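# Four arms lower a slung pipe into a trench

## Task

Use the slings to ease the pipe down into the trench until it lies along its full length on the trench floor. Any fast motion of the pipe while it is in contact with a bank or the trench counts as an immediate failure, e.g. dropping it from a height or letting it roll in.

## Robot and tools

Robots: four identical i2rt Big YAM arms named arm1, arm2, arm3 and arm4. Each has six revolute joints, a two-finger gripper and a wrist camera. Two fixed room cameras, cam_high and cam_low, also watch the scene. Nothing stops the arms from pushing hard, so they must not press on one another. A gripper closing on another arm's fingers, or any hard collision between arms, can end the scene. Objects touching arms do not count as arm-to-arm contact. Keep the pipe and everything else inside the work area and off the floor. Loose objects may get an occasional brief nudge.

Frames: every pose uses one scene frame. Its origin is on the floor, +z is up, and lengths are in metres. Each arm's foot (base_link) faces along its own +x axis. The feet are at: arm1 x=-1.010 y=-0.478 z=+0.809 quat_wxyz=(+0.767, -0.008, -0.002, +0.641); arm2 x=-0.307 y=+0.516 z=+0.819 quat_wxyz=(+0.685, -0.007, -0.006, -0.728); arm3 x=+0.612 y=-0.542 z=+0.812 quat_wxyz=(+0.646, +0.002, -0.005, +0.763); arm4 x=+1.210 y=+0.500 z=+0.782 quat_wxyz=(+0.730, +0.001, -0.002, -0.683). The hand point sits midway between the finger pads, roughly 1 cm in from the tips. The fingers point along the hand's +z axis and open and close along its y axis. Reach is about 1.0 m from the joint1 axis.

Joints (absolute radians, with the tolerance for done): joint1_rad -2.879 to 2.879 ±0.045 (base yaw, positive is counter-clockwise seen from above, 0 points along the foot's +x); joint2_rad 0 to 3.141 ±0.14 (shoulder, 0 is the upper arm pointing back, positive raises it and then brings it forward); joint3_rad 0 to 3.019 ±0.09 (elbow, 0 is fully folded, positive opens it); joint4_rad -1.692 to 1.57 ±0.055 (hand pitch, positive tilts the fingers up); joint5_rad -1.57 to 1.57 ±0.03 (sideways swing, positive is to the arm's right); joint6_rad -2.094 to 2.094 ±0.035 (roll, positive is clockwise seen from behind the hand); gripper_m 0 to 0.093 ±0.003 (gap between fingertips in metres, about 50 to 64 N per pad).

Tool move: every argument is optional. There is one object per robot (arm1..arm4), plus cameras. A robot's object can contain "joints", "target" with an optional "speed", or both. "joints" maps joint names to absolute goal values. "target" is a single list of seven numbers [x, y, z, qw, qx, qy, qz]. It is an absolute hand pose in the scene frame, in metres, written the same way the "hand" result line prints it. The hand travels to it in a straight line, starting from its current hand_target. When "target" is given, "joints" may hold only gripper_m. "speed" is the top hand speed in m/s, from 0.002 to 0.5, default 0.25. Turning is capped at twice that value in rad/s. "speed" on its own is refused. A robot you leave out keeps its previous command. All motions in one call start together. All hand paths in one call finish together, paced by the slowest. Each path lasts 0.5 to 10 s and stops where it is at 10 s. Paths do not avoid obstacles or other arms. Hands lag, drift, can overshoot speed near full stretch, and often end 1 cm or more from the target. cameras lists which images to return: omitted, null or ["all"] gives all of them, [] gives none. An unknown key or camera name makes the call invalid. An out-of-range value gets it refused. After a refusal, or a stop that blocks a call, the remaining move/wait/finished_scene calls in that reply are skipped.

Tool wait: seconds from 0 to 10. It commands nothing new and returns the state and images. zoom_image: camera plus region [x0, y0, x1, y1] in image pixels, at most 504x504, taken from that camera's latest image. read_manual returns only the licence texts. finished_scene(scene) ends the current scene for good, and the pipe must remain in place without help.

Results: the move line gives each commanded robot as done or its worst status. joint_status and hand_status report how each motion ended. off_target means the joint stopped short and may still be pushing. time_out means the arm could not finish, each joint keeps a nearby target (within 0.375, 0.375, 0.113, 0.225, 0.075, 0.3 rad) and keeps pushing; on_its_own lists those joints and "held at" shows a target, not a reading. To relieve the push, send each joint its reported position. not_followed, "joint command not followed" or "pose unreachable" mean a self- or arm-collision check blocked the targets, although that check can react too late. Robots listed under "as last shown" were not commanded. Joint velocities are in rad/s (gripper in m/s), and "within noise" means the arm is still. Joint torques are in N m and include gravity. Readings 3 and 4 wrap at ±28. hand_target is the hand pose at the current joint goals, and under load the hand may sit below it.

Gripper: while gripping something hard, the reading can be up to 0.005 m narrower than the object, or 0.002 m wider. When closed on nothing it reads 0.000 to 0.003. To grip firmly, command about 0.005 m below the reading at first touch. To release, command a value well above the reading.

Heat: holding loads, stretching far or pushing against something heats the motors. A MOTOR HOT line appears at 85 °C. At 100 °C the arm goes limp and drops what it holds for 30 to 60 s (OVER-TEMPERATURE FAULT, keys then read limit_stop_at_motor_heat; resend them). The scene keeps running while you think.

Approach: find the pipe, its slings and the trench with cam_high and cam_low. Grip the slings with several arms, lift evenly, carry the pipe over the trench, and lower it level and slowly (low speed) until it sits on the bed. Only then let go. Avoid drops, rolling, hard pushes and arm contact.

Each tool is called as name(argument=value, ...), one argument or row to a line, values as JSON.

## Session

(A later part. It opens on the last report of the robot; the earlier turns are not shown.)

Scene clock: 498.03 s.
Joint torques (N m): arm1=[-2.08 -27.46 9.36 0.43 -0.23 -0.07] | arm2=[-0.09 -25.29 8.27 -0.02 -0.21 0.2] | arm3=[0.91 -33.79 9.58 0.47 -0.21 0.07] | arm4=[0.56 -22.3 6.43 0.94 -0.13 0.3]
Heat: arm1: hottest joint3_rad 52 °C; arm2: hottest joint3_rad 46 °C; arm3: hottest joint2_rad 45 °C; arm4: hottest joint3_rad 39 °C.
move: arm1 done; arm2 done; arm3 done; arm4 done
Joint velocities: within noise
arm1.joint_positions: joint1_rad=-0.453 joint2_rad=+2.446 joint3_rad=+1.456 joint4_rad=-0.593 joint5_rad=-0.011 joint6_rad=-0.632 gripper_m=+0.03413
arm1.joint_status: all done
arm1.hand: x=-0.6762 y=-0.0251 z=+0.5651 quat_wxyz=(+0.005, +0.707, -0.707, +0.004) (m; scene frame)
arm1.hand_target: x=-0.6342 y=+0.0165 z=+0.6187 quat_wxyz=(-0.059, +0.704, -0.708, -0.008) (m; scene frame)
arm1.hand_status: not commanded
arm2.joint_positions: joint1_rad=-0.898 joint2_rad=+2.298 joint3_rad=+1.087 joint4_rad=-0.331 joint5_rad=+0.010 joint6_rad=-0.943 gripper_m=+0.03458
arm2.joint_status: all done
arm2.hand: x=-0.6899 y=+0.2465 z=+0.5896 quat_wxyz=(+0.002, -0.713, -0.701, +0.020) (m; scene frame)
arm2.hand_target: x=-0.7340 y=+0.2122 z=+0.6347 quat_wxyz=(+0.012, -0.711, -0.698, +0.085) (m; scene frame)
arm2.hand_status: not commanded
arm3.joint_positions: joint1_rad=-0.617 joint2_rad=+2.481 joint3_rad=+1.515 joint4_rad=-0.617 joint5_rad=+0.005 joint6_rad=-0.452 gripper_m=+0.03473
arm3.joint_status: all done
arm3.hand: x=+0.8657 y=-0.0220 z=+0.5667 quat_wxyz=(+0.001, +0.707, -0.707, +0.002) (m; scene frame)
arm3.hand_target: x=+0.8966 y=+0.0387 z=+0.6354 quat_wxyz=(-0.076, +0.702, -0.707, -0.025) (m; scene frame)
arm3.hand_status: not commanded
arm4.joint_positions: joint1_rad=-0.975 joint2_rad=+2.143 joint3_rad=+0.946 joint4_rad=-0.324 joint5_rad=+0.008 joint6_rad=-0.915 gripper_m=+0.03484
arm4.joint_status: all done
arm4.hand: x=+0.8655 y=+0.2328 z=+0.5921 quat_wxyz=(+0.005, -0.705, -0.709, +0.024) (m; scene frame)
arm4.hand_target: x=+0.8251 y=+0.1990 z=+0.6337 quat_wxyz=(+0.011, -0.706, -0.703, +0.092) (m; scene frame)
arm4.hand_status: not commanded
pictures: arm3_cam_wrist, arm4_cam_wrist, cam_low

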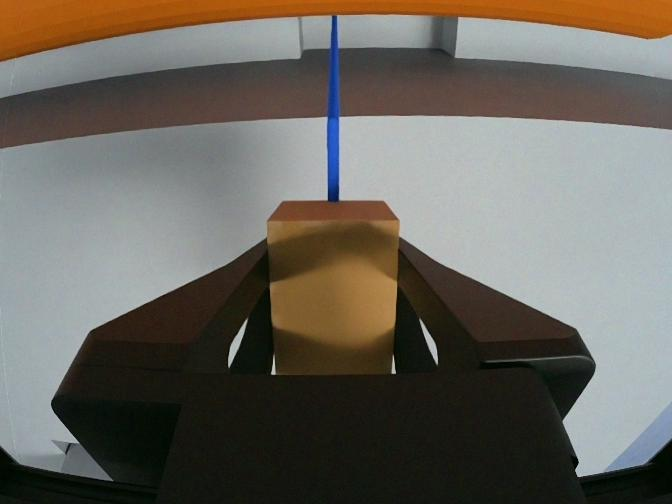

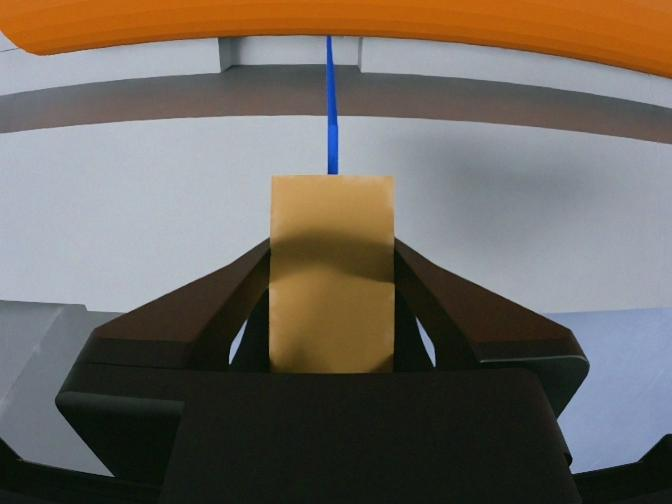

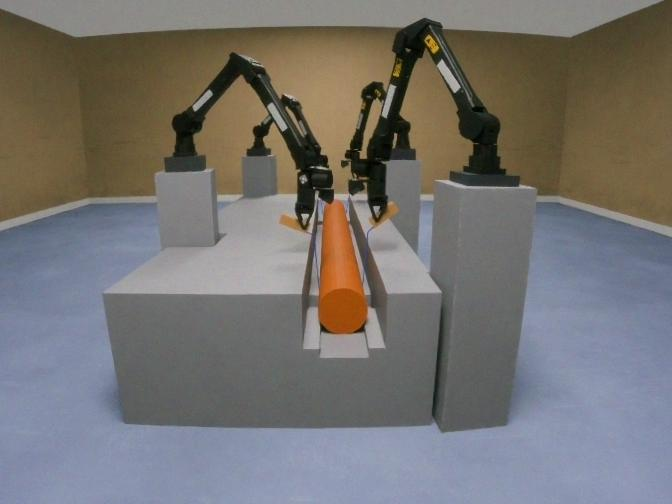

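move(
  arm1={"joints": {"joint2_rad": 2.410, "joint3_rad": 1.525, "joint4_rad": -0.573}},
  arm2={"joints": {"joint2_rad": 2.256, "joint3_rad": 1.137, "joint4_rad": -0.296}},
  arm3={"joints": {"joint2_rad": 2.416, "joint3_rad": 1.585, "joint4_rad": -0.595}},
  arm4={"joints": {"joint2_rad": 2.093, "joint3_rad": 0.990, "joint4_rad": -0.285}},
  cameras=["cam_low"],
)

move(
  arm1={"joints": {"joint2_rad": 2.440, "joint3_rad": 1.529, "joint4_rad": -0.553}},
  arm2={"joints": {"joint2_rad": 2.290, "joint3_rad": 1.140, "joint4_rad": -0.270}},
  arm3={"joints": {"joint2_rad": 2.436, "joint3_rad": 1.588, "joint4_rad": -0.583}},
  arm4={"joints": {"joint2_rad": 2.118, "joint3_rad": 0.990, "joint4_rad": -0.264}},
)

Scene clock: 502.80 s.
Joint torques (N m): arm1=[-1.96 -27.28 8.7 0.34 -0.2 -0.07] | arm2=[-0.15 -25.35 7.23 -0.01 -0.21 0.19] | arm3=[0.97 -32.79 9.37 0.57 -0.21 0.08] | arm4=[0.56 -20.95 6.34 1.07 -0.14 0.3]
Heat: arm1: hottest joint3_rad 50 °C; arm2: hottest joint3_rad 45 °C; arm3: hottest joint2_rad 46 °C; arm4: hottest joint3_rad 39 °C.
move: arm1 done; arm2 done; arm3 done; arm4 done
Joint velocities: within noise
arm1.joint_positions: joint1_rad=-0.453 joint2_rad=+2.471 joint3_rad=+1.467 joint4_rad=-0.574 joint5_rad=-0.011 joint6_rad=-0.632 gripper_m=+0.03413
arm1.joint_status: all done
arm1.hand: x=-0.6754 y=-0.0243 z=+0.5537 quat_wxyz=(+0.003, +0.708, -0.707, +0.003) (m; scene frame)
arm1.hand_target: x=-0.6357 y=+0.0142 z=+0.6026 quat_wxyz=(-0.056, +0.704, -0.708, -0.007) (m; scene frame)
arm1.hand_status: not commanded
arm2.joint_positions: joint1_rad=-0.898 joint2_rad=+2.332 joint3_rad=+1.097 joint4_rad=-0.305 joint5_rad=+0.010 joint6_rad=-0.943 gripper_m=+0.03458
arm2.joint_status: all done
arm2.hand: x=-0.6899 y=+0.2463 z=+0.5762 quat_wxyz=(+0.002, -0.713, -0.701, +0.021) (m; scene frame)
arm2.hand_target: x=-0.7316 y=+0.2137 z=+0.6195 quat_wxyz=(+0.011, -0.711, -0.698, +0.083) (m; scene frame)
arm2.hand_status: not commanded
arm3.joint_positions: joint1_rad=-0.617 joint2_rad=+2.486 joint3_rad=+1.520 joint4_rad=-0.608 joint5_rad=+0.005 joint6_rad=-0.452 gripper_m=+0.03473
arm3.joint_status: all done
arm3.hand: x=+0.8671 y=-0.0191 z=+0.5651 quat_wxyz=(-0.004, +0.707, -0.707, +0.000) (m; scene frame)
arm3.hand_target: x=+0.8956 y=+0.0368 z=+0.6238 quat_wxyz=(-0.073, +0.702, -0.708, -0.024) (m; scene frame)
arm3.hand_status: not commanded
arm4.joint_positions: joint1_rad=-0.975 joint2_rad=+2.153 joint3_rad=+0.946 joint4_rad=-0.306 joint5_rad=+0.008 joint6_rad=-0.915 gripper_m=+0.03484
arm4.joint_status: all done
arm4.hand: x=+0.8645 y=+0.2320 z=+0.5884 quat_wxyz=(+0.005, -0.705, -0.709, +0.028) (m; scene frame)
arm4.hand_target: x=+0.8267 y=+0.2002 z=+0.6232 quat_wxyz=(+0.010, -0.706, -0.703, +0.090) (m; scene frame)
arm4.hand_status: not commanded
pictures: cam_low

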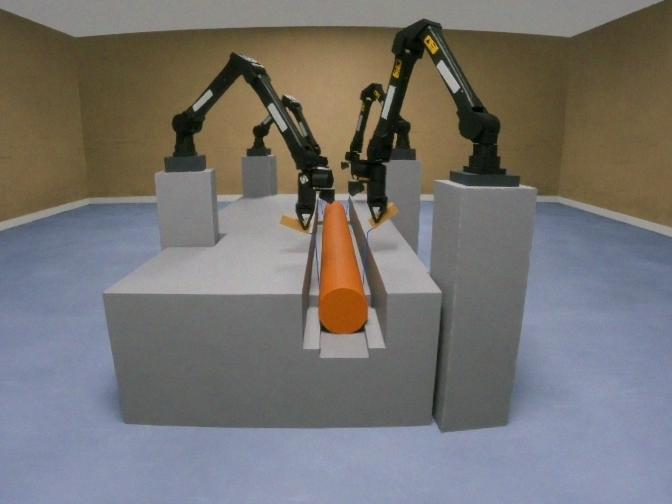

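Scene clock: 503.40 s.
Joint torques (N m): arm1=[-1.96 -25.35 8.68 0.88 -0.21 -0.1] | arm2=[-0.09 -22.83 7.65 0.25 -0.21 0.2] | arm3=[0.91 -31.5 9.07 0.7 -0.2 0.09] | arm4=[0.56 -19.37 6.39 1.13 -0.13 0.3]
Heat: arm1: hottest joint3_rad 50 °C; arm2: hottest joint3_rad 45 °C; arm3: hottest joint2_rad 46 °C; arm4: hottest joint3_rad 39 °C.
move: arm1 done; arm2 done; arm3 done; arm4 done
Joint velocities: within noise
arm1.joint_positions: joint1_rad=-0.453 joint2_rad=+2.474 joint3_rad=+1.474 joint4_rad=-0.560 joint5_rad=-0.011 joint6_rad=-0.632 gripper_m=+0.03413
arm1.joint_status: all done
arm1.hand: x=-0.6719 y=-0.0195 z=+0.5532 quat_wxyz=(-0.006, +0.708, -0.707, +0.002) (m; scene frame)
arm1.hand_target: x=-0.6374 y=+0.0116 z=+0.5861 quat_wxyz=(-0.054, +0.704, -0.708, -0.007) (m; scene frame)
arm1.hand_status: not commanded
arm2.joint_positions: joint1_rad=-0.898 joint2_rad=+2.337 joint3_rad=+1.098 joint4_rad=-0.285 joint5_rad=+0.010 joint6_rad=-0.943 gripper_m=+0.03458
arm2.joint_status: all done
arm2.hand: x=-0.6927 y=+0.2443 z=+0.5742 quat_wxyz=(+0.003, -0.713, -0.701, +0.029) (m; scene frame)
arm2.hand_target: x=-0.7286 y=+0.2156 z=+0.6042 quat_wxyz=(+0.011, -0.711, -0.698, +0.080) (m; scene frame)
arm2.hand_status: not commanded
arm3.joint_positions: joint1_rad=-0.617 joint2_rad=+2.490 joint3_rad=+1.528 joint4_rad=-0.598 joint5_rad=+0.005 joint6_rad=-0.452 gripper_m=+0.03473
arm3.joint_status: all done
arm3.hand: x=+0.8696 y=-0.0140 z=+0.5648 quat_wxyz=(-0.011, +0.707, -0.707, -0.002) (m; scene frame)
arm3.hand_target: x=+0.8948 y=+0.0352 z=+0.6130 quat_wxyz=(-0.071, +0.703, -0.708, -0.024) (m; scene frame)
arm3.hand_status: not commanded
arm4.joint_positions: joint1_rad=-0.975 joint2_rad=+2.159 joint3_rad=+0.946 joint4_rad=-0.285 joint5_rad=+0.008 joint6_rad=-0.915 gripper_m=+0.03484
arm4.joint_status: all done
arm4.hand: x=+0.8622 y=+0.2303 z=+0.5858 quat_wxyz=(+0.006, -0.705, -0.709, +0.035) (m; scene frame)
arm4.hand_target: x=+0.8286 y=+0.2016 z=+0.6125 quat_wxyz=(+0.010, -0.706, -0.703, +0.088) (m; scene frame)
arm4.hand_status: not commanded
pictures: arm1_cam_wrist, arm2_cam_wrist, arm3_cam_wrist, arm4_cam_wrist, cam_high, cam_low

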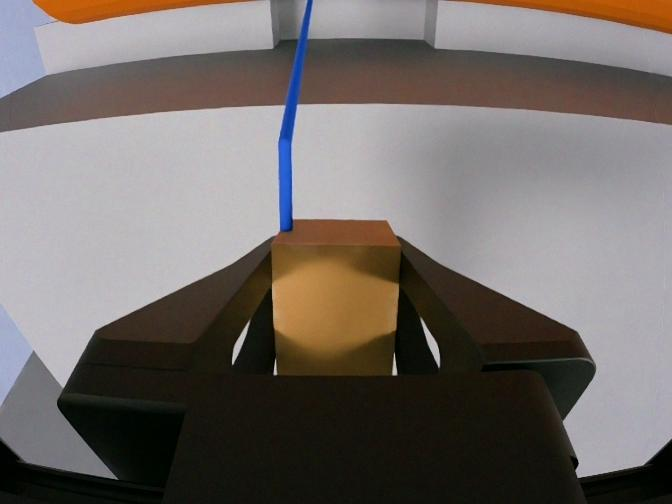

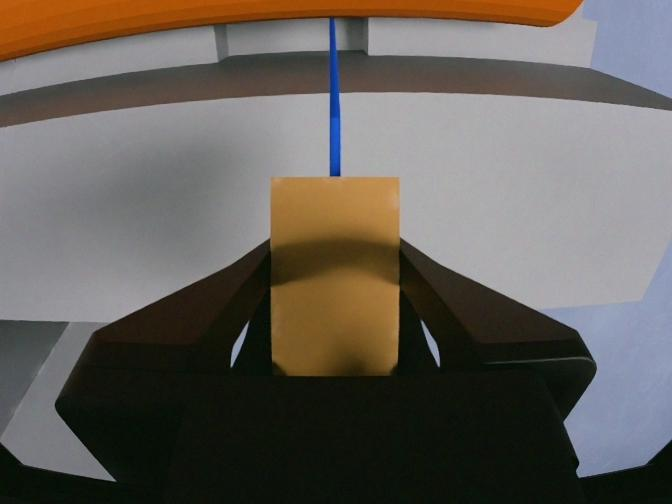

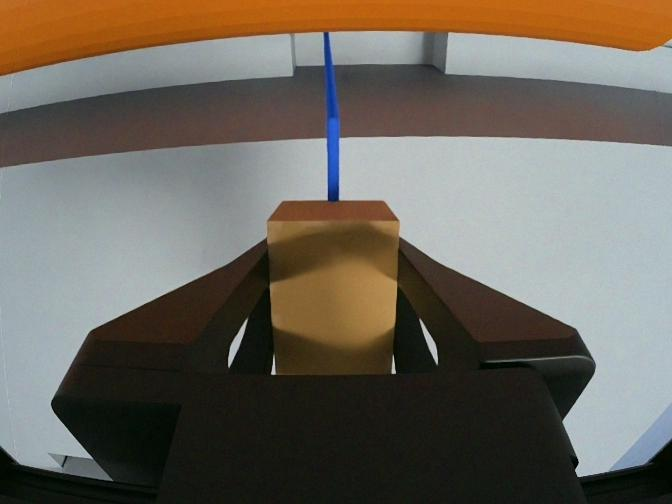

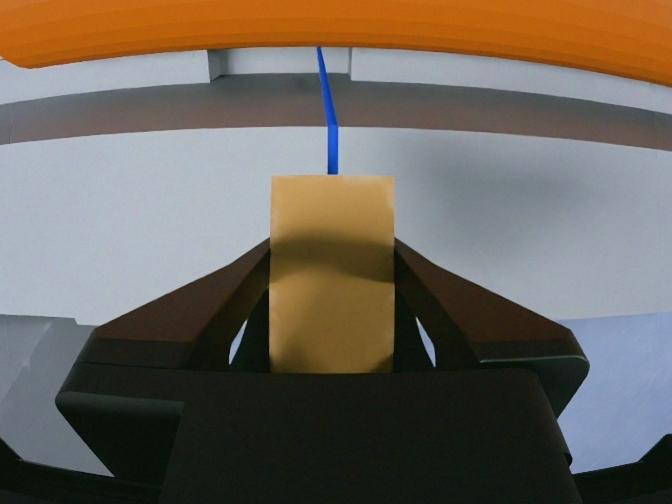

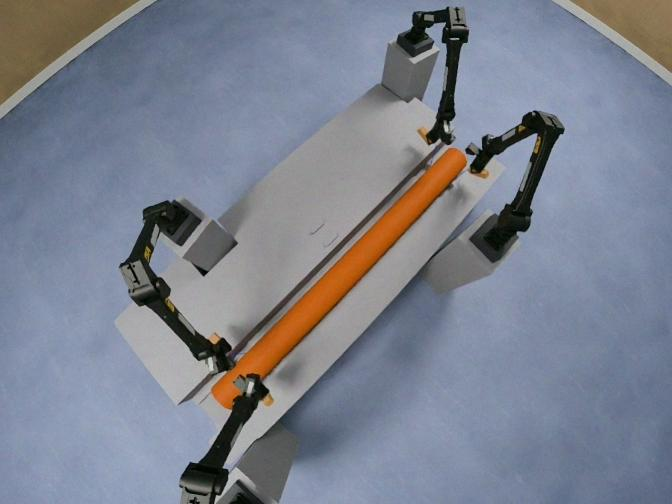

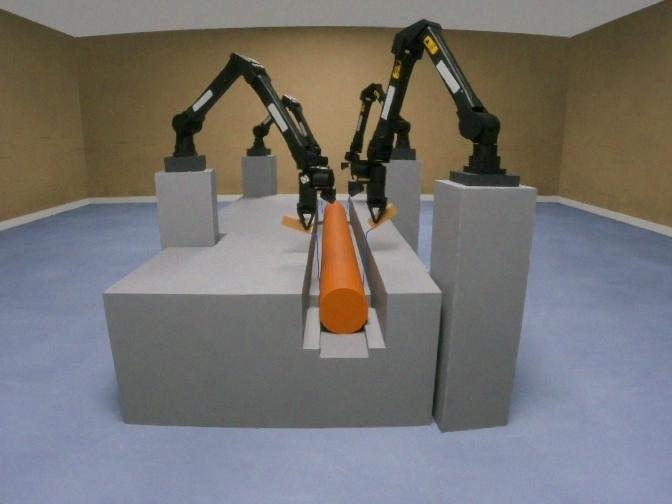

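move(
  arm1={"target": [-0.672, -0.13, 0.50, 0, 0.7071, -0.7071, 0], "speed": 0.1},
  arm2={"target": [-0.695, 0.265, 0.50, 0, 0.7071, 0.7071, 0], "speed": 0.1},
  arm3={"target": [0.87, -0.13, 0.50, 0, 0.7071, -0.7071, 0], "speed": 0.1},
  arm4={"target": [0.865, 0.262, 0.50, 0, 0.7071, 0.7071, 0], "speed": 0.1},
)

Scene clock: 514.37 s.
Joint torques (N m): arm1=[-1.32 -17.61 2.89 0.95 -0.02 -0.08] | arm2=[-1.67 -18.61 4.56 -0.01 -0.07 0.06] | arm3=[0.62 -22.48 2.71 0.43 -0.15 -0.08] | arm4=[-0.15 -15.38 3.1 0.69 0.19 0.03]
Heat: arm1: hottest joint3_rad 48 °C; arm2: hottest joint3_rad 44 °C; arm3: hottest joint2_rad 47 °C; arm4: hottest joint3_rad 38 °C.
move: arm1 off_target; arm2 off_target; arm3 done; arm4 off_target
Joint velocities: within noise
arm1.joint_positions: joint1_rad=-0.581 joint2_rad=+2.482 joint3_rad=+1.254 joint4_rad=-0.328 joint5_rad=-0.017 joint6_rad=-0.756 gripper_m=+0.03413
arm1.joint_status: not commanded
arm1.hand: x=-0.6674 y=-0.1204 z=+0.5135 quat_wxyz=(-0.009, +0.706, -0.708, +0.000) (m; scene frame)
arm1.hand_target: x=-0.6725 y=-0.1302 z=+0.5004 quat_wxyz=(+0.000, +0.707, -0.707, +0.000) (m; scene frame)
arm1.hand_status: off_target (0.017 m and 1.0 deg from the pose sent, 0.123 m and 0.7 deg at the start)
arm2.joint_positions: joint1_rad=-0.924 joint2_rad=+2.525 joint3_rad=+1.176 joint4_rad=-0.263 joint5_rad=+0.012 joint6_rad=-0.993 gripper_m=+0.03458
arm2.joint_status: not commanded
arm2.hand: x=-0.6788 y=+0.2675 z=+0.5000 quat_wxyz=(-0.004, -0.704, -0.710, -0.015) (m; scene frame)
arm2.hand_target: x=-0.6949 y=+0.2651 z=+0.5004 quat_wxyz=(+0.000, -0.707, -0.707, +0.000) (m; scene frame)
arm2.hand_status: off_target (0.016 m and 1.8 deg from the pose sent, 0.077 m and 3.5 deg at the start)
arm3.joint_positions: joint1_rad=-0.718 joint2_rad=+2.520 joint3_rad=+1.261 joint4_rad=-0.326 joint5_rad=+0.002 joint6_rad=-0.551 gripper_m=+0.03473
arm3.joint_status: not commanded
arm3.hand: x=+0.8672 y=-0.1286 z=+0.5032 quat_wxyz=(+0.002, +0.707, -0.707, +0.000) (m; scene frame)
arm3.hand_target: x=+0.8700 y=-0.1300 z=+0.5000 quat_wxyz=(+0.000, +0.707, -0.707, +0.000) (m; scene frame)
arm3.hand_status: done (0.005 m and 0.2 deg from the pose sent, 0.133 m and 1.2 deg at the start)
arm4.joint_positions: joint1_rad=-1.024 joint2_rad=+2.380 joint3_rad=+0.993 joint4_rad=-0.207 joint5_rad=+0.000 joint6_rad=-0.956 gripper_m=+0.03484
arm4.joint_status: not commanded
arm4.hand: x=+0.8778 y=+0.2653 z=+0.5023 quat_wxyz=(-0.004, -0.708, -0.706, -0.012) (m; scene frame)
arm4.hand_target: x=+0.8650 y=+0.2621 z=+0.5003 quat_wxyz=(+0.000, -0.707, -0.707, +0.000) (m; scene frame)
arm4.hand_status: off_target (0.013 m and 1.5 deg from the pose sent, 0.091 m and 4.1 deg at the start)
pictures: arm1_cam_wrist, arm2_cam_wrist, arm3_cam_wrist, arm4_cam_wrist, cam_high, cam_low

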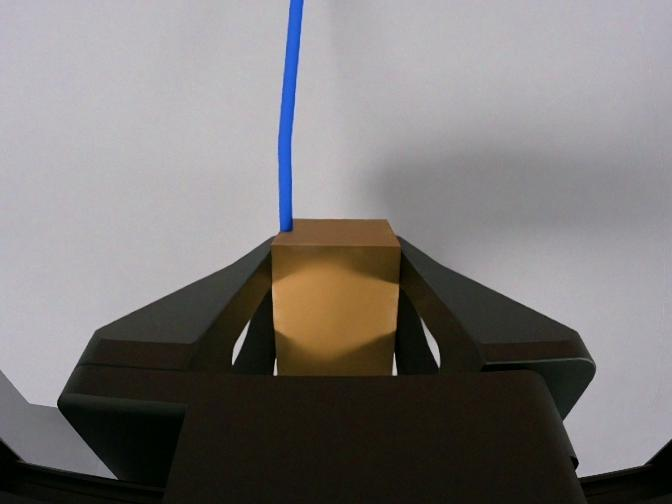

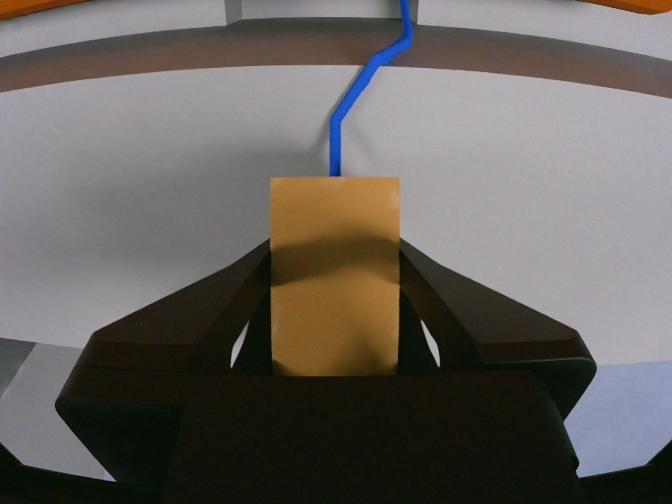

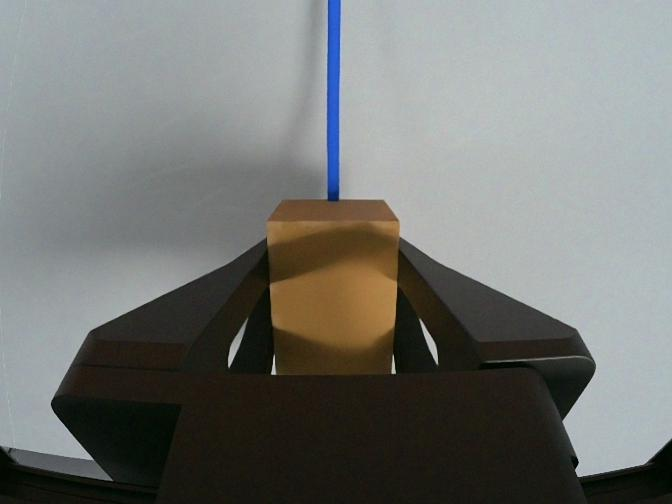

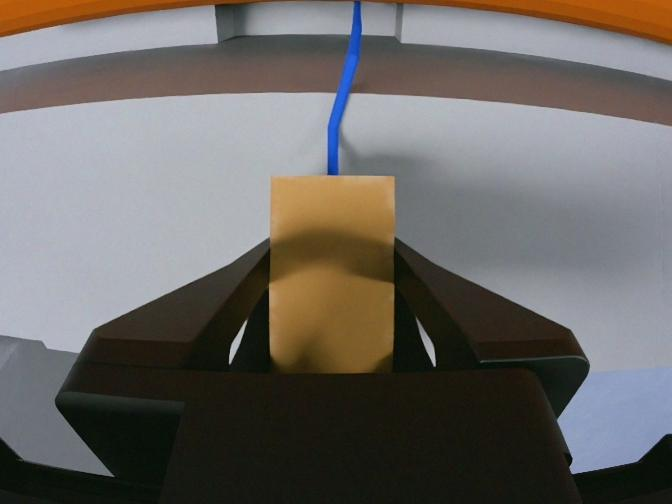

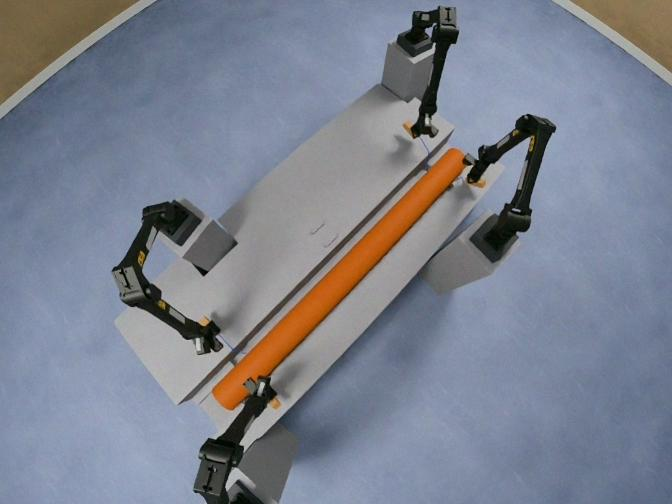

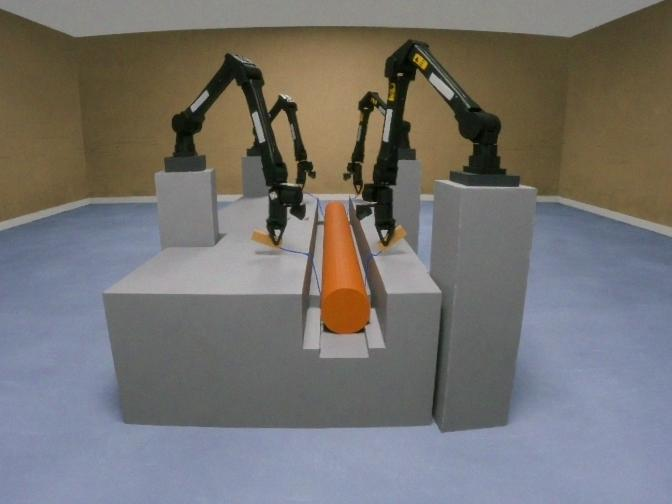

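move(
  arm1={"target": [-0.667, -0.135, 0.460, 0, 0.7071, -0.7071, 0], "speed": 0.06},
  arm2={"target": [-0.679, 0.275, 0.467, 0, 0.7071, 0.7071, 0], "speed": 0.06},
  arm3={"target": [0.867, -0.14, 0.466, 0, 0.7071, -0.7071, 0], "speed": 0.06},
  arm4={"target": [0.878, 0.27, 0.471, 0, 0.7071, 0.7071, 0], "speed": 0.06},
)

Scene clock: 547.73 s.
Joint torques (N m): arm1=[-1.08 -17.38 4.33 1.07 -0.03 -0.05] | arm2=[-1.32 -12.81 4 1.89 0.01 0.2] | arm3=[0.44 -19.08 3.51 1.06 -0.1 -0.02] | arm4=[-0.03 -9.47 2.86 2.52 0.24 0.18]
Heat: arm1: hottest joint2_rad 42 °C; arm2: hottest joint2_rad 44 °C; arm3: hottest joint2_rad 41 °C; arm4: hottest joint3_rad 36 °C.
move: arm1 off_target; arm2 off_target; arm3 off_target; arm4 off_target
Joint velocities: within noise
arm1.joint_positions: joint1_rad=-0.591 joint2_rad=+2.577 joint3_rad=+1.284 joint4_rad=-0.289 joint5_rad=-0.017 joint6_rad=-0.768 gripper_m=+0.03413
arm1.joint_status: not commanded
arm1.hand: x=-0.6738 y=-0.1347 z=+0.4729 quat_wxyz=(+0.004, +0.707, -0.707, +0.000) (m; scene frame)
arm1.hand_target: x=-0.6674 y=-0.1353 z=+0.4605 quat_wxyz=(+0.000, +0.707, -0.707, +0.000) (m; scene frame)
arm1.hand_status: off_target (0.015 m and 0.5 deg from the pose sent, 0.056 m and 1.1 deg at the start)
arm2.joint_positions: joint1_rad=-0.929 joint2_rad=+2.531 joint3_rad=+1.169 joint4_rad=-0.228 joint5_rad=+0.009 joint6_rad=-1.007 gripper_m=+0.03458
arm2.joint_status: not commanded
arm2.hand: x=-0.6809 y=+0.2680 z=+0.4966 quat_wxyz=(-0.003, -0.701, -0.713, -0.004) (m; scene frame)
arm2.hand_target: x=-0.6775 y=+0.2757 z=+0.4693 quat_wxyz=(+0.000, -0.707, -0.707, -0.001) (m; scene frame)
arm2.hand_status: off_target (0.031 m and 1.1 deg from the pose sent, 0.034 m and 1.8 deg at the start)
arm3.joint_positions: joint1_rad=-0.722 joint2_rad=+2.561 joint3_rad=+1.262 joint4_rad=-0.281 joint5_rad=+0.001 joint6_rad=-0.562 gripper_m=+0.03473
arm3.joint_status: not commanded
arm3.hand: x=+0.8651 y=-0.1352 z=+0.4844 quat_wxyz=(-0.001, +0.709, -0.705, -0.001) (m; scene frame)
arm3.hand_target: x=+0.8665 y=-0.1406 z=+0.4667 quat_wxyz=(+0.000, +0.707, -0.707, +0.000) (m; scene frame)
arm3.hand_status: off_target (0.019 m and 0.3 deg from the pose sent, 0.039 m and 0.2 deg at the start)
arm4.joint_positions: joint1_rad=-1.026 joint2_rad=+2.384 joint3_rad=+0.984 joint4_rad=-0.179 joint5_rad=-0.002 joint6_rad=-0.967 gripper_m=+0.03484
arm4.joint_status: not commanded
arm4.hand: x=+0.8776 y=+0.2658 z=+0.5003 quat_wxyz=(-0.004, -0.704, -0.710, -0.004) (m; scene frame)
arm4.hand_target: x=+0.8794 y=+0.2708 z=+0.4734 quat_wxyz=(+0.000, -0.707, -0.707, -0.001) (m; scene frame)
arm4.hand_status: off_target (0.030 m and 0.8 deg from the pose sent, 0.032 m and 1.5 deg at the start)
pictures: arm1_cam_wrist, arm2_cam_wrist, arm3_cam_wrist, arm4_cam_wrist, cam_high, cam_low

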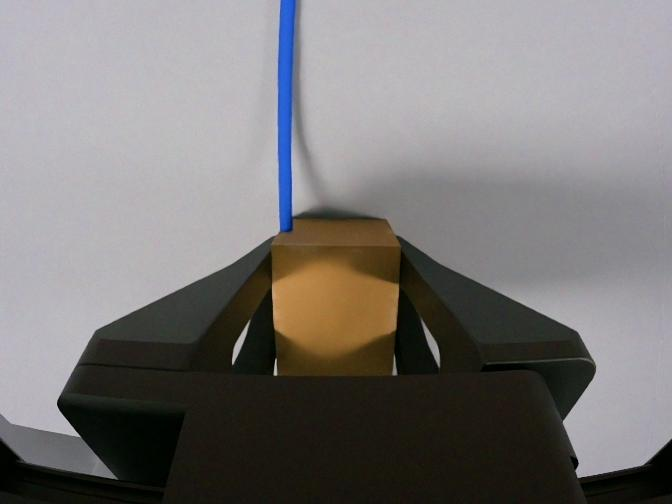

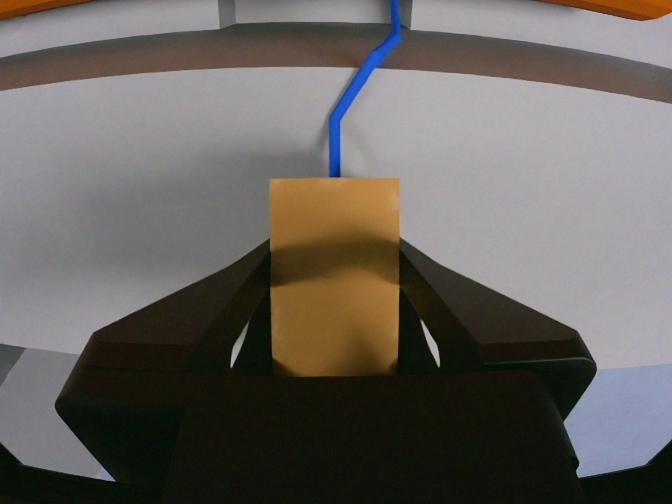

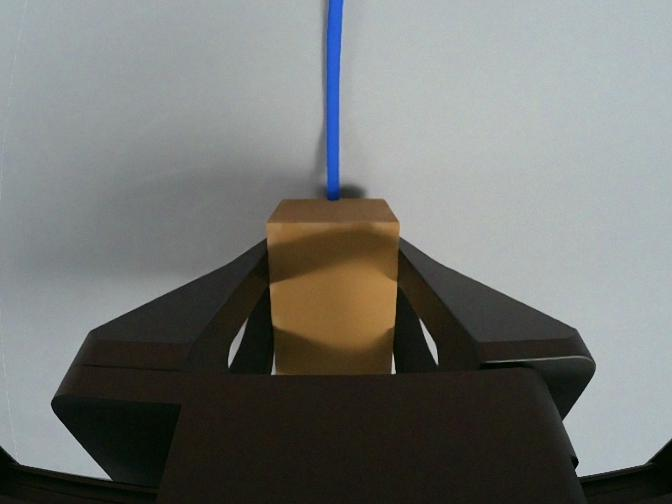

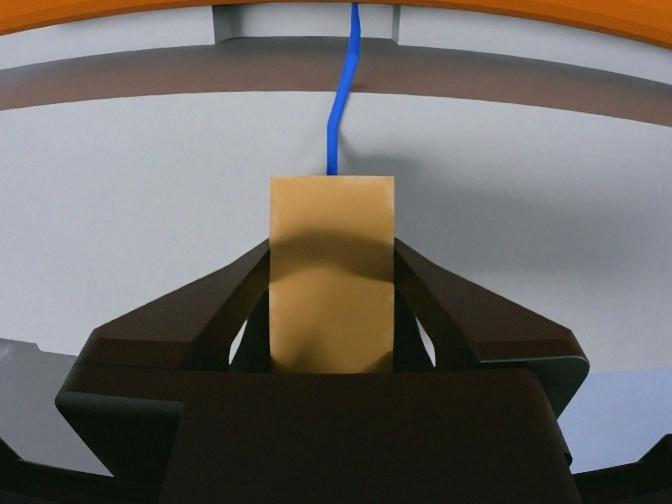

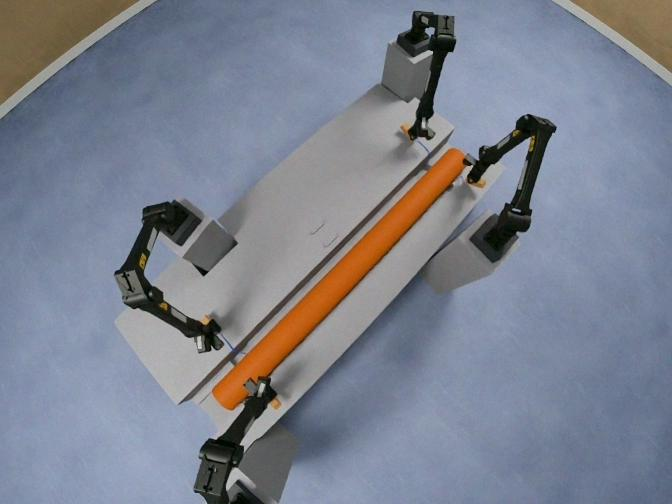

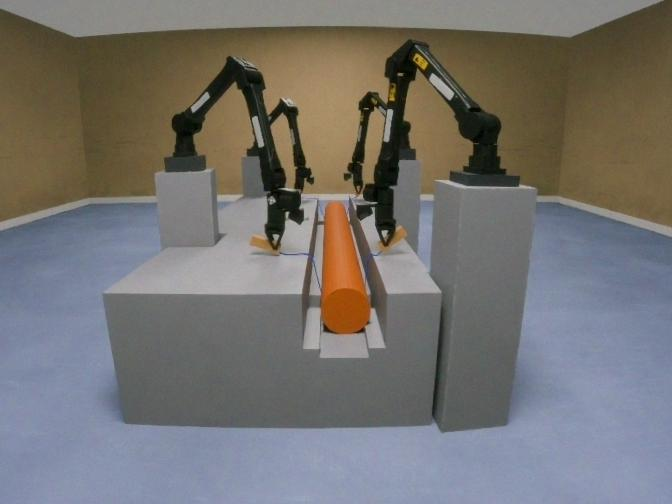

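zoom_image(
  camera="cam_low",
  region=[230, 180, 450, 400],
)

zoom_image(
  camera="arm4_cam_wrist",
  region=[0, 0, 504, 300],
)

Scaled by 2.291.

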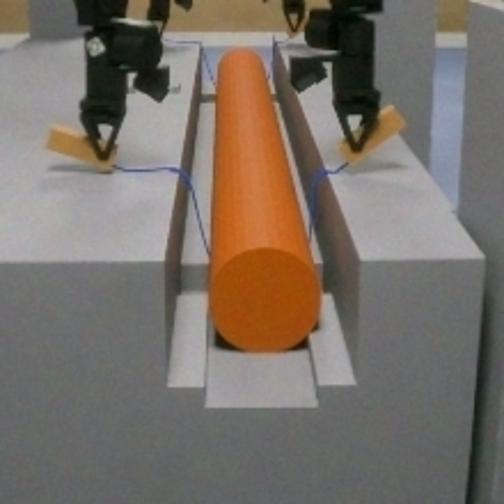

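Scaled by 1.000.

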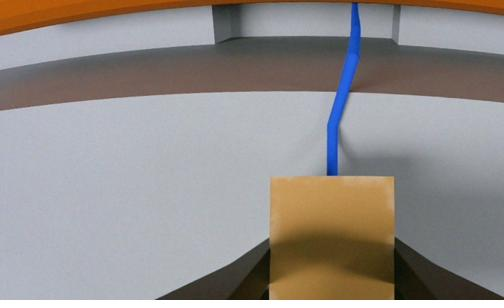

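move(
  arm1={"joints": {"gripper_m": 0.0345}},
  arm2={"joints": {"gripper_m": 0.0345}},
  arm3={"joints": {"gripper_m": 0.0345}},
  arm4={"joints": {"gripper_m": 0.0345}},
  cameras=["cam_low", "arm4_cam_wrist", "arm1_cam_wrist"],
)

zoom_image(
  camera="cam_low",
  region=[230, 180, 450, 400],
)

Scene clock: 557.63 s.
Joint torques (N m): arm1=[-1.49 -17.14 4.4 1.06 -0.05 -0.09] | arm2=[-1.38 -12.86 3.97 1.81 0.01 0.22] | arm3=[0.5 -19.14 3.45 1.06 -0.11 0] | arm4=[-0.03 -9.47 2.85 2.52 0.23 0.18]
Heat: arm1: hottest joint2_rad 41 °C; arm2: hottest joint2_rad 42 °C; arm3: hottest joint2_rad 41 °C; arm4: hottest joint3_rad 35 °C.
move: arm1 done; arm2 done; arm3 done; arm4 done
Joint velocities: within noise
arm1.joint_positions: joint1_rad=-0.591 joint2_rad=+2.577 joint3_rad=+1.284 joint4_rad=-0.289 joint5_rad=-0.017 joint6_rad=-0.769 gripper_m=+0.03474
arm1.joint_status: all done
arm1.hand: x=-0.6738 y=-0.1347 z=+0.4729 quat_wxyz=(+0.004, +0.707, -0.707, +0.000) (m; scene frame)
arm1.hand_target: x=-0.6674 y=-0.1353 z=+0.4605 quat_wxyz=(+0.000, +0.707, -0.707, +0.000) (m; scene frame)
arm1.hand_status: not commanded
arm2.joint_positions: joint1_rad=-0.929 joint2_rad=+2.531 joint3_rad=+1.169 joint4_rad=-0.228 joint5_rad=+0.009 joint6_rad=-1.008 gripper_m=+0.03458
arm2.joint_status: all done
arm2.hand: x=-0.6809 y=+0.2679 z=+0.4966 quat_wxyz=(-0.003, -0.701, -0.713, -0.004) (m; scene frame)
arm2.hand_target: x=-0.6775 y=+0.2756 z=+0.4693 quat_wxyz=(+0.000, -0.707, -0.707, -0.001) (m; scene frame)
arm2.hand_status: not commanded
arm3.joint_positions: joint1_rad=-0.722 joint2_rad=+2.561 joint3_rad=+1.262 joint4_rad=-0.281 joint5_rad=+0.001 joint6_rad=-0.563 gripper_m=+0.03473
arm3.joint_status: all done
arm3.hand: x=+0.8651 y=-0.1352 z=+0.4844 quat_wxyz=(-0.001, +0.709, -0.705, -0.001) (m; scene frame)
arm3.hand_target: x=+0.8665 y=-0.1407 z=+0.4667 quat_wxyz=(+0.000, +0.707, -0.707, +0.000) (m; scene frame)
arm3.hand_status: not commanded
arm4.joint_positions: joint1_rad=-1.026 joint2_rad=+2.384 joint3_rad=+0.984 joint4_rad=-0.178 joint5_rad=-0.002 joint6_rad=-0.968 gripper_m=+0.03484
arm4.joint_status: all done
arm4.hand: x=+0.8775 y=+0.2658 z=+0.5003 quat_wxyz=(-0.004, -0.704, -0.710, -0.004) (m; scene frame)
arm4.hand_target: x=+0.8793 y=+0.2707 z=+0.4734 quat_wxyz=(+0.000, -0.707, -0.707, +0.000) (m; scene frame)
arm4.hand_status: not commanded
pictures: arm1_cam_wrist, arm4_cam_wrist, cam_low

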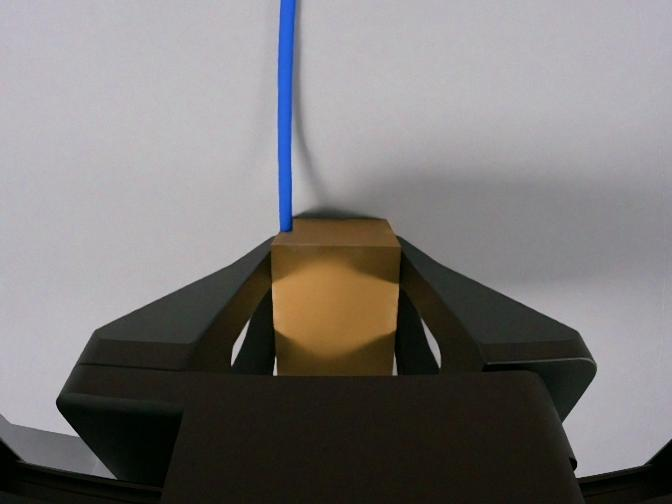

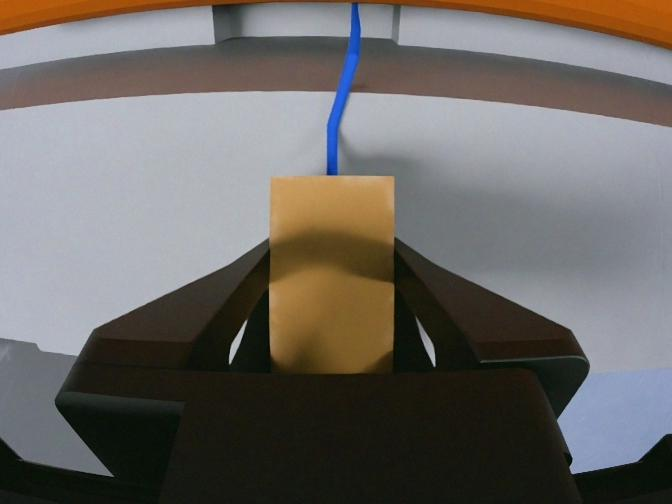

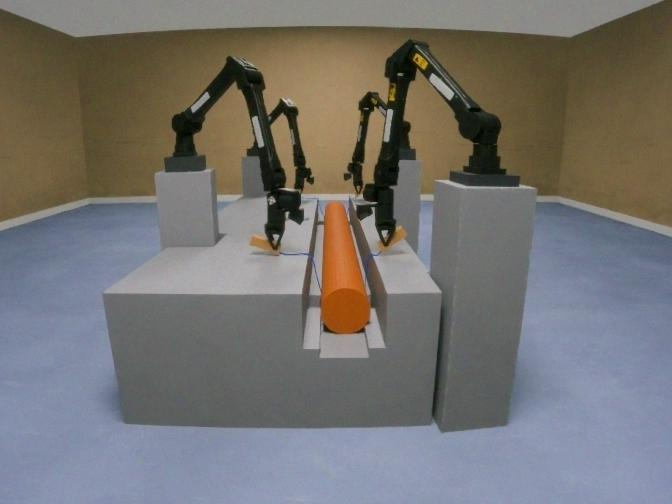

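Scaled by 2.291.

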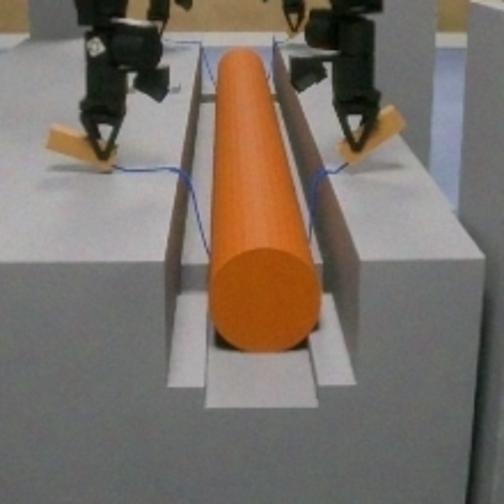

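move(
  arm1={"joints": {"gripper_m": 0.037}},
  arm2={"joints": {"gripper_m": 0.037}},
  arm3={"joints": {"gripper_m": 0.037}},
  arm4={"joints": {"gripper_m": 0.037}},
  cameras=["cam_low"],
)

move(
  arm1={"joints": {"gripper_m": 0.08}},
  arm2={"joints": {"gripper_m": 0.08}},
  arm3={"joints": {"gripper_m": 0.08}},
  arm4={"joints": {"gripper_m": 0.08}},
  cameras=["cam_low", "cam_high"],
)

zoom_image(
  camera="cam_low",
  region=[230, 180, 450, 400],
)

Scene clock: 562.13 s.
Joint torques (N m): arm1=[-1.2 -18.26 3.89 1.16 -0.04 -0.1] | arm2=[-1.26 -18.55 2.33 -0.08 -0.17 0.2] | arm3=[0.38 -20.37 3.08 0.44 -0.17 -0.01] | arm4=[-0.09 -15.85 1.26 0.42 0.04 0.18]
Heat: arm1: hottest joint2_rad 40 °C; arm2: hottest joint2_rad 41 °C; arm3: hottest joint2_rad 41 °C; arm4: hottest joint3_rad 35 °C.
move: arm1 done; arm2 done; arm3 done; arm4 done
Joint velocities: within noise
arm1.joint_positions: joint1_rad=-0.591 joint2_rad=+2.578 joint3_rad=+1.289 joint4_rad=-0.288 joint5_rad=-0.017 joint6_rad=-0.769 gripper_m=+0.03692
arm1.joint_status: all done
arm1.hand: x=-0.6714 y=-0.1325 z=+0.4728 quat_wxyz=(+0.001, +0.707, -0.707, +0.000) (m; scene frame)
arm1.hand_target: x=-0.6674 y=-0.1354 z=+0.4604 quat_wxyz=(+0.000, +0.707, -0.707, +0.000) (m; scene frame)
arm1.hand_status: not commanded
arm2.joint_positions: joint1_rad=-0.929 joint2_rad=+2.596 joint3_rad=+1.182 joint4_rad=-0.179 joint5_rad=+0.014 joint6_rad=-1.007 gripper_m=+0.03698
arm2.joint_status: all done
arm2.hand: x=-0.6727 y=+0.2739 z=+0.4701 quat_wxyz=(-0.001, -0.701, -0.713, -0.006) (m; scene frame)
arm2.hand_target: x=-0.6776 y=+0.2756 z=+0.4692 quat_wxyz=(+0.000, -0.707, -0.707, +0.000) (m; scene frame)
arm2.hand_status: not commanded
arm3.joint_positions: joint1_rad=-0.722 joint2_rad=+2.574 joint3_rad=+1.267 joint4_rad=-0.266 joint5_rad=+0.002 joint6_rad=-0.563 gripper_m=+0.03697
arm3.joint_status: all done
arm3.hand: x=+0.8656 y=-0.1349 z=+0.4790 quat_wxyz=(-0.004, +0.709, -0.705, -0.001) (m; scene frame)
arm3.hand_target: x=+0.8665 y=-0.1406 z=+0.4668 quat_wxyz=(+0.000, +0.707, -0.707, +0.000) (m; scene frame)
arm3.hand_status: not commanded
arm4.joint_positions: joint1_rad=-1.026 joint2_rad=+2.455 joint3_rad=+0.999 joint4_rad=-0.121 joint5_rad=+0.004 joint6_rad=-0.968 gripper_m=+0.03695
arm4.joint_status: all done
arm4.hand: x=+0.8826 y=+0.2702 z=+0.4739 quat_wxyz=(-0.001, -0.704, -0.710, -0.004) (m; scene frame)
arm4.hand_target: x=+0.8794 y=+0.2708 z=+0.4734 quat_wxyz=(+0.000, -0.707, -0.707, -0.001) (m; scene frame)
arm4.hand_status: not commanded
pictures: cam_low

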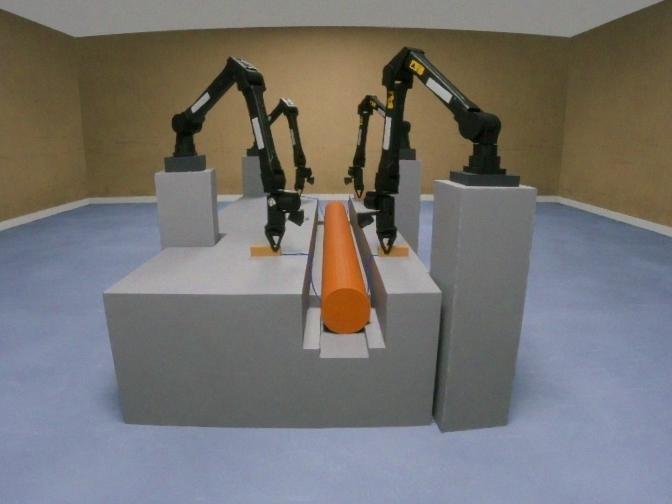

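Scene clock: 562.73 s.
Joint torques (N m): arm1=[-0.85 -17.73 3.96 0.88 -0.02 -0.11] | arm2=[-1.26 -18.55 2.37 -0.08 -0.17 0.2] | arm3=[0.56 -21.25 3.02 0.47 -0.17 0] | arm4=[0.03 -15.74 1.26 0.43 0.04 0.19]
Heat: arm1: hottest joint2_rad 40 °C; arm2: hottest joint2_rad 41 °C; arm3: hottest joint2_rad 41 °C; arm4: hottest joint3_rad 35 °C.
move: arm1 done; arm2 done; arm3 done; arm4 done
Joint velocities: within noise
arm1.joint_positions: joint1_rad=-0.591 joint2_rad=+2.578 joint3_rad=+1.289 joint4_rad=-0.288 joint5_rad=-0.017 joint6_rad=-0.770 gripper_m=+0.07989
arm1.joint_status: all done
arm1.hand: x=-0.6714 y=-0.1325 z=+0.4728 quat_wxyz=(+0.001, +0.707, -0.707, +0.000) (m; scene frame)
arm1.hand_target: x=-0.6675 y=-0.1354 z=+0.4604 quat_wxyz=(+0.000, +0.707, -0.707, +0.000) (m; scene frame)
arm1.hand_status: not commanded
arm2.joint_positions: joint1_rad=-0.929 joint2_rad=+2.596 joint3_rad=+1.182 joint4_rad=-0.179 joint5_rad=+0.014 joint6_rad=-1.007 gripper_m=+0.07992
arm2.joint_status: all done
arm2.hand: x=-0.6727 y=+0.2739 z=+0.4701 quat_wxyz=(-0.001, -0.701, -0.713, -0.006) (m; scene frame)
arm2.hand_target: x=-0.6776 y=+0.2756 z=+0.4692 quat_wxyz=(+0.000, -0.707, -0.707, +0.000) (m; scene frame)
arm2.hand_status: not commanded
arm3.joint_positions: joint1_rad=-0.722 joint2_rad=+2.584 joint3_rad=+1.267 joint4_rad=-0.266 joint5_rad=+0.002 joint6_rad=-0.563 gripper_m=+0.07990
arm3.joint_status: all done
arm3.hand: x=+0.8630 y=-0.1390 z=+0.4743 quat_wxyz=(+0.001, +0.709, -0.705, +0.000) (m; scene frame)
arm3.hand_target: x=+0.8665 y=-0.1406 z=+0.4668 quat_wxyz=(+0.000, +0.707, -0.707, +0.000) (m; scene frame)
arm3.hand_status: not commanded
arm4.joint_positions: joint1_rad=-1.026 joint2_rad=+2.455 joint3_rad=+0.999 joint4_rad=-0.121 joint5_rad=+0.004 joint6_rad=-0.968 gripper_m=+0.07989
arm4.joint_status: all done
arm4.hand: x=+0.8826 y=+0.2702 z=+0.4739 quat_wxyz=(-0.001, -0.704, -0.710, -0.004) (m; scene frame)
arm4.hand_target: x=+0.8794 y=+0.2708 z=+0.4734 quat_wxyz=(+0.000, -0.707, -0.707, -0.001) (m; scene frame)
arm4.hand_status: not commanded
pictures: cam_high, cam_low

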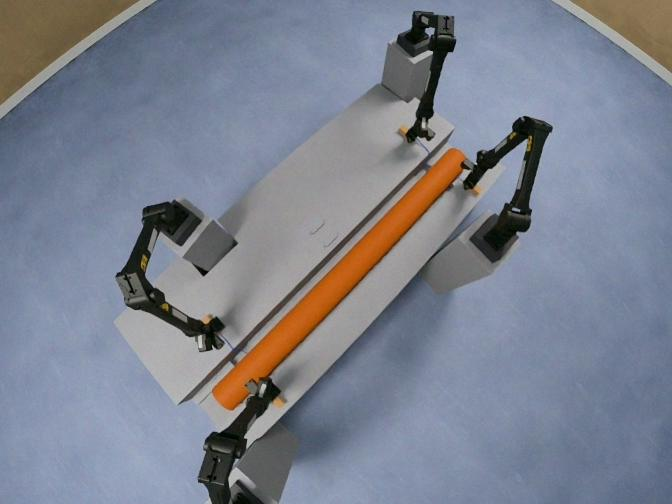

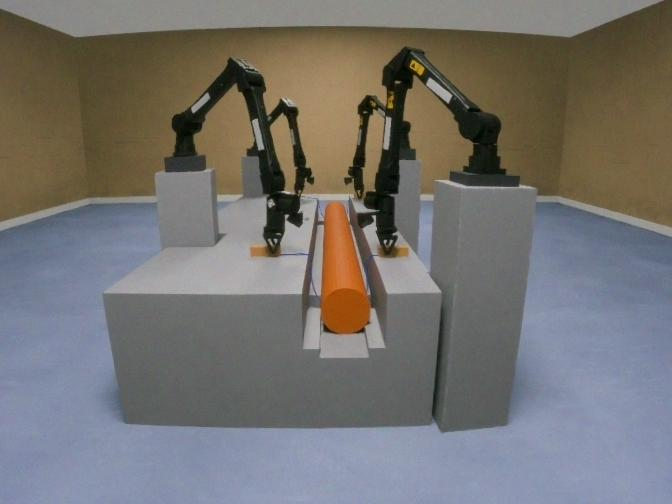

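Scaled by 2.291.

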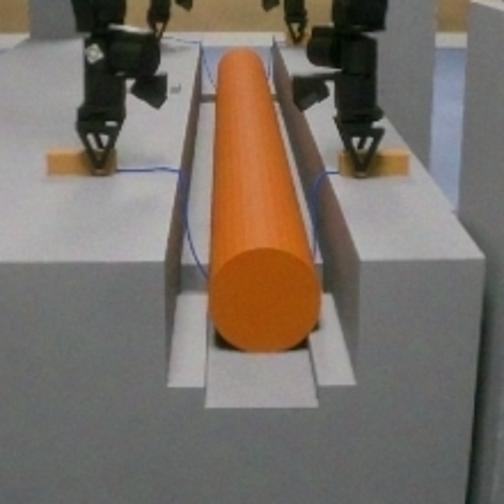

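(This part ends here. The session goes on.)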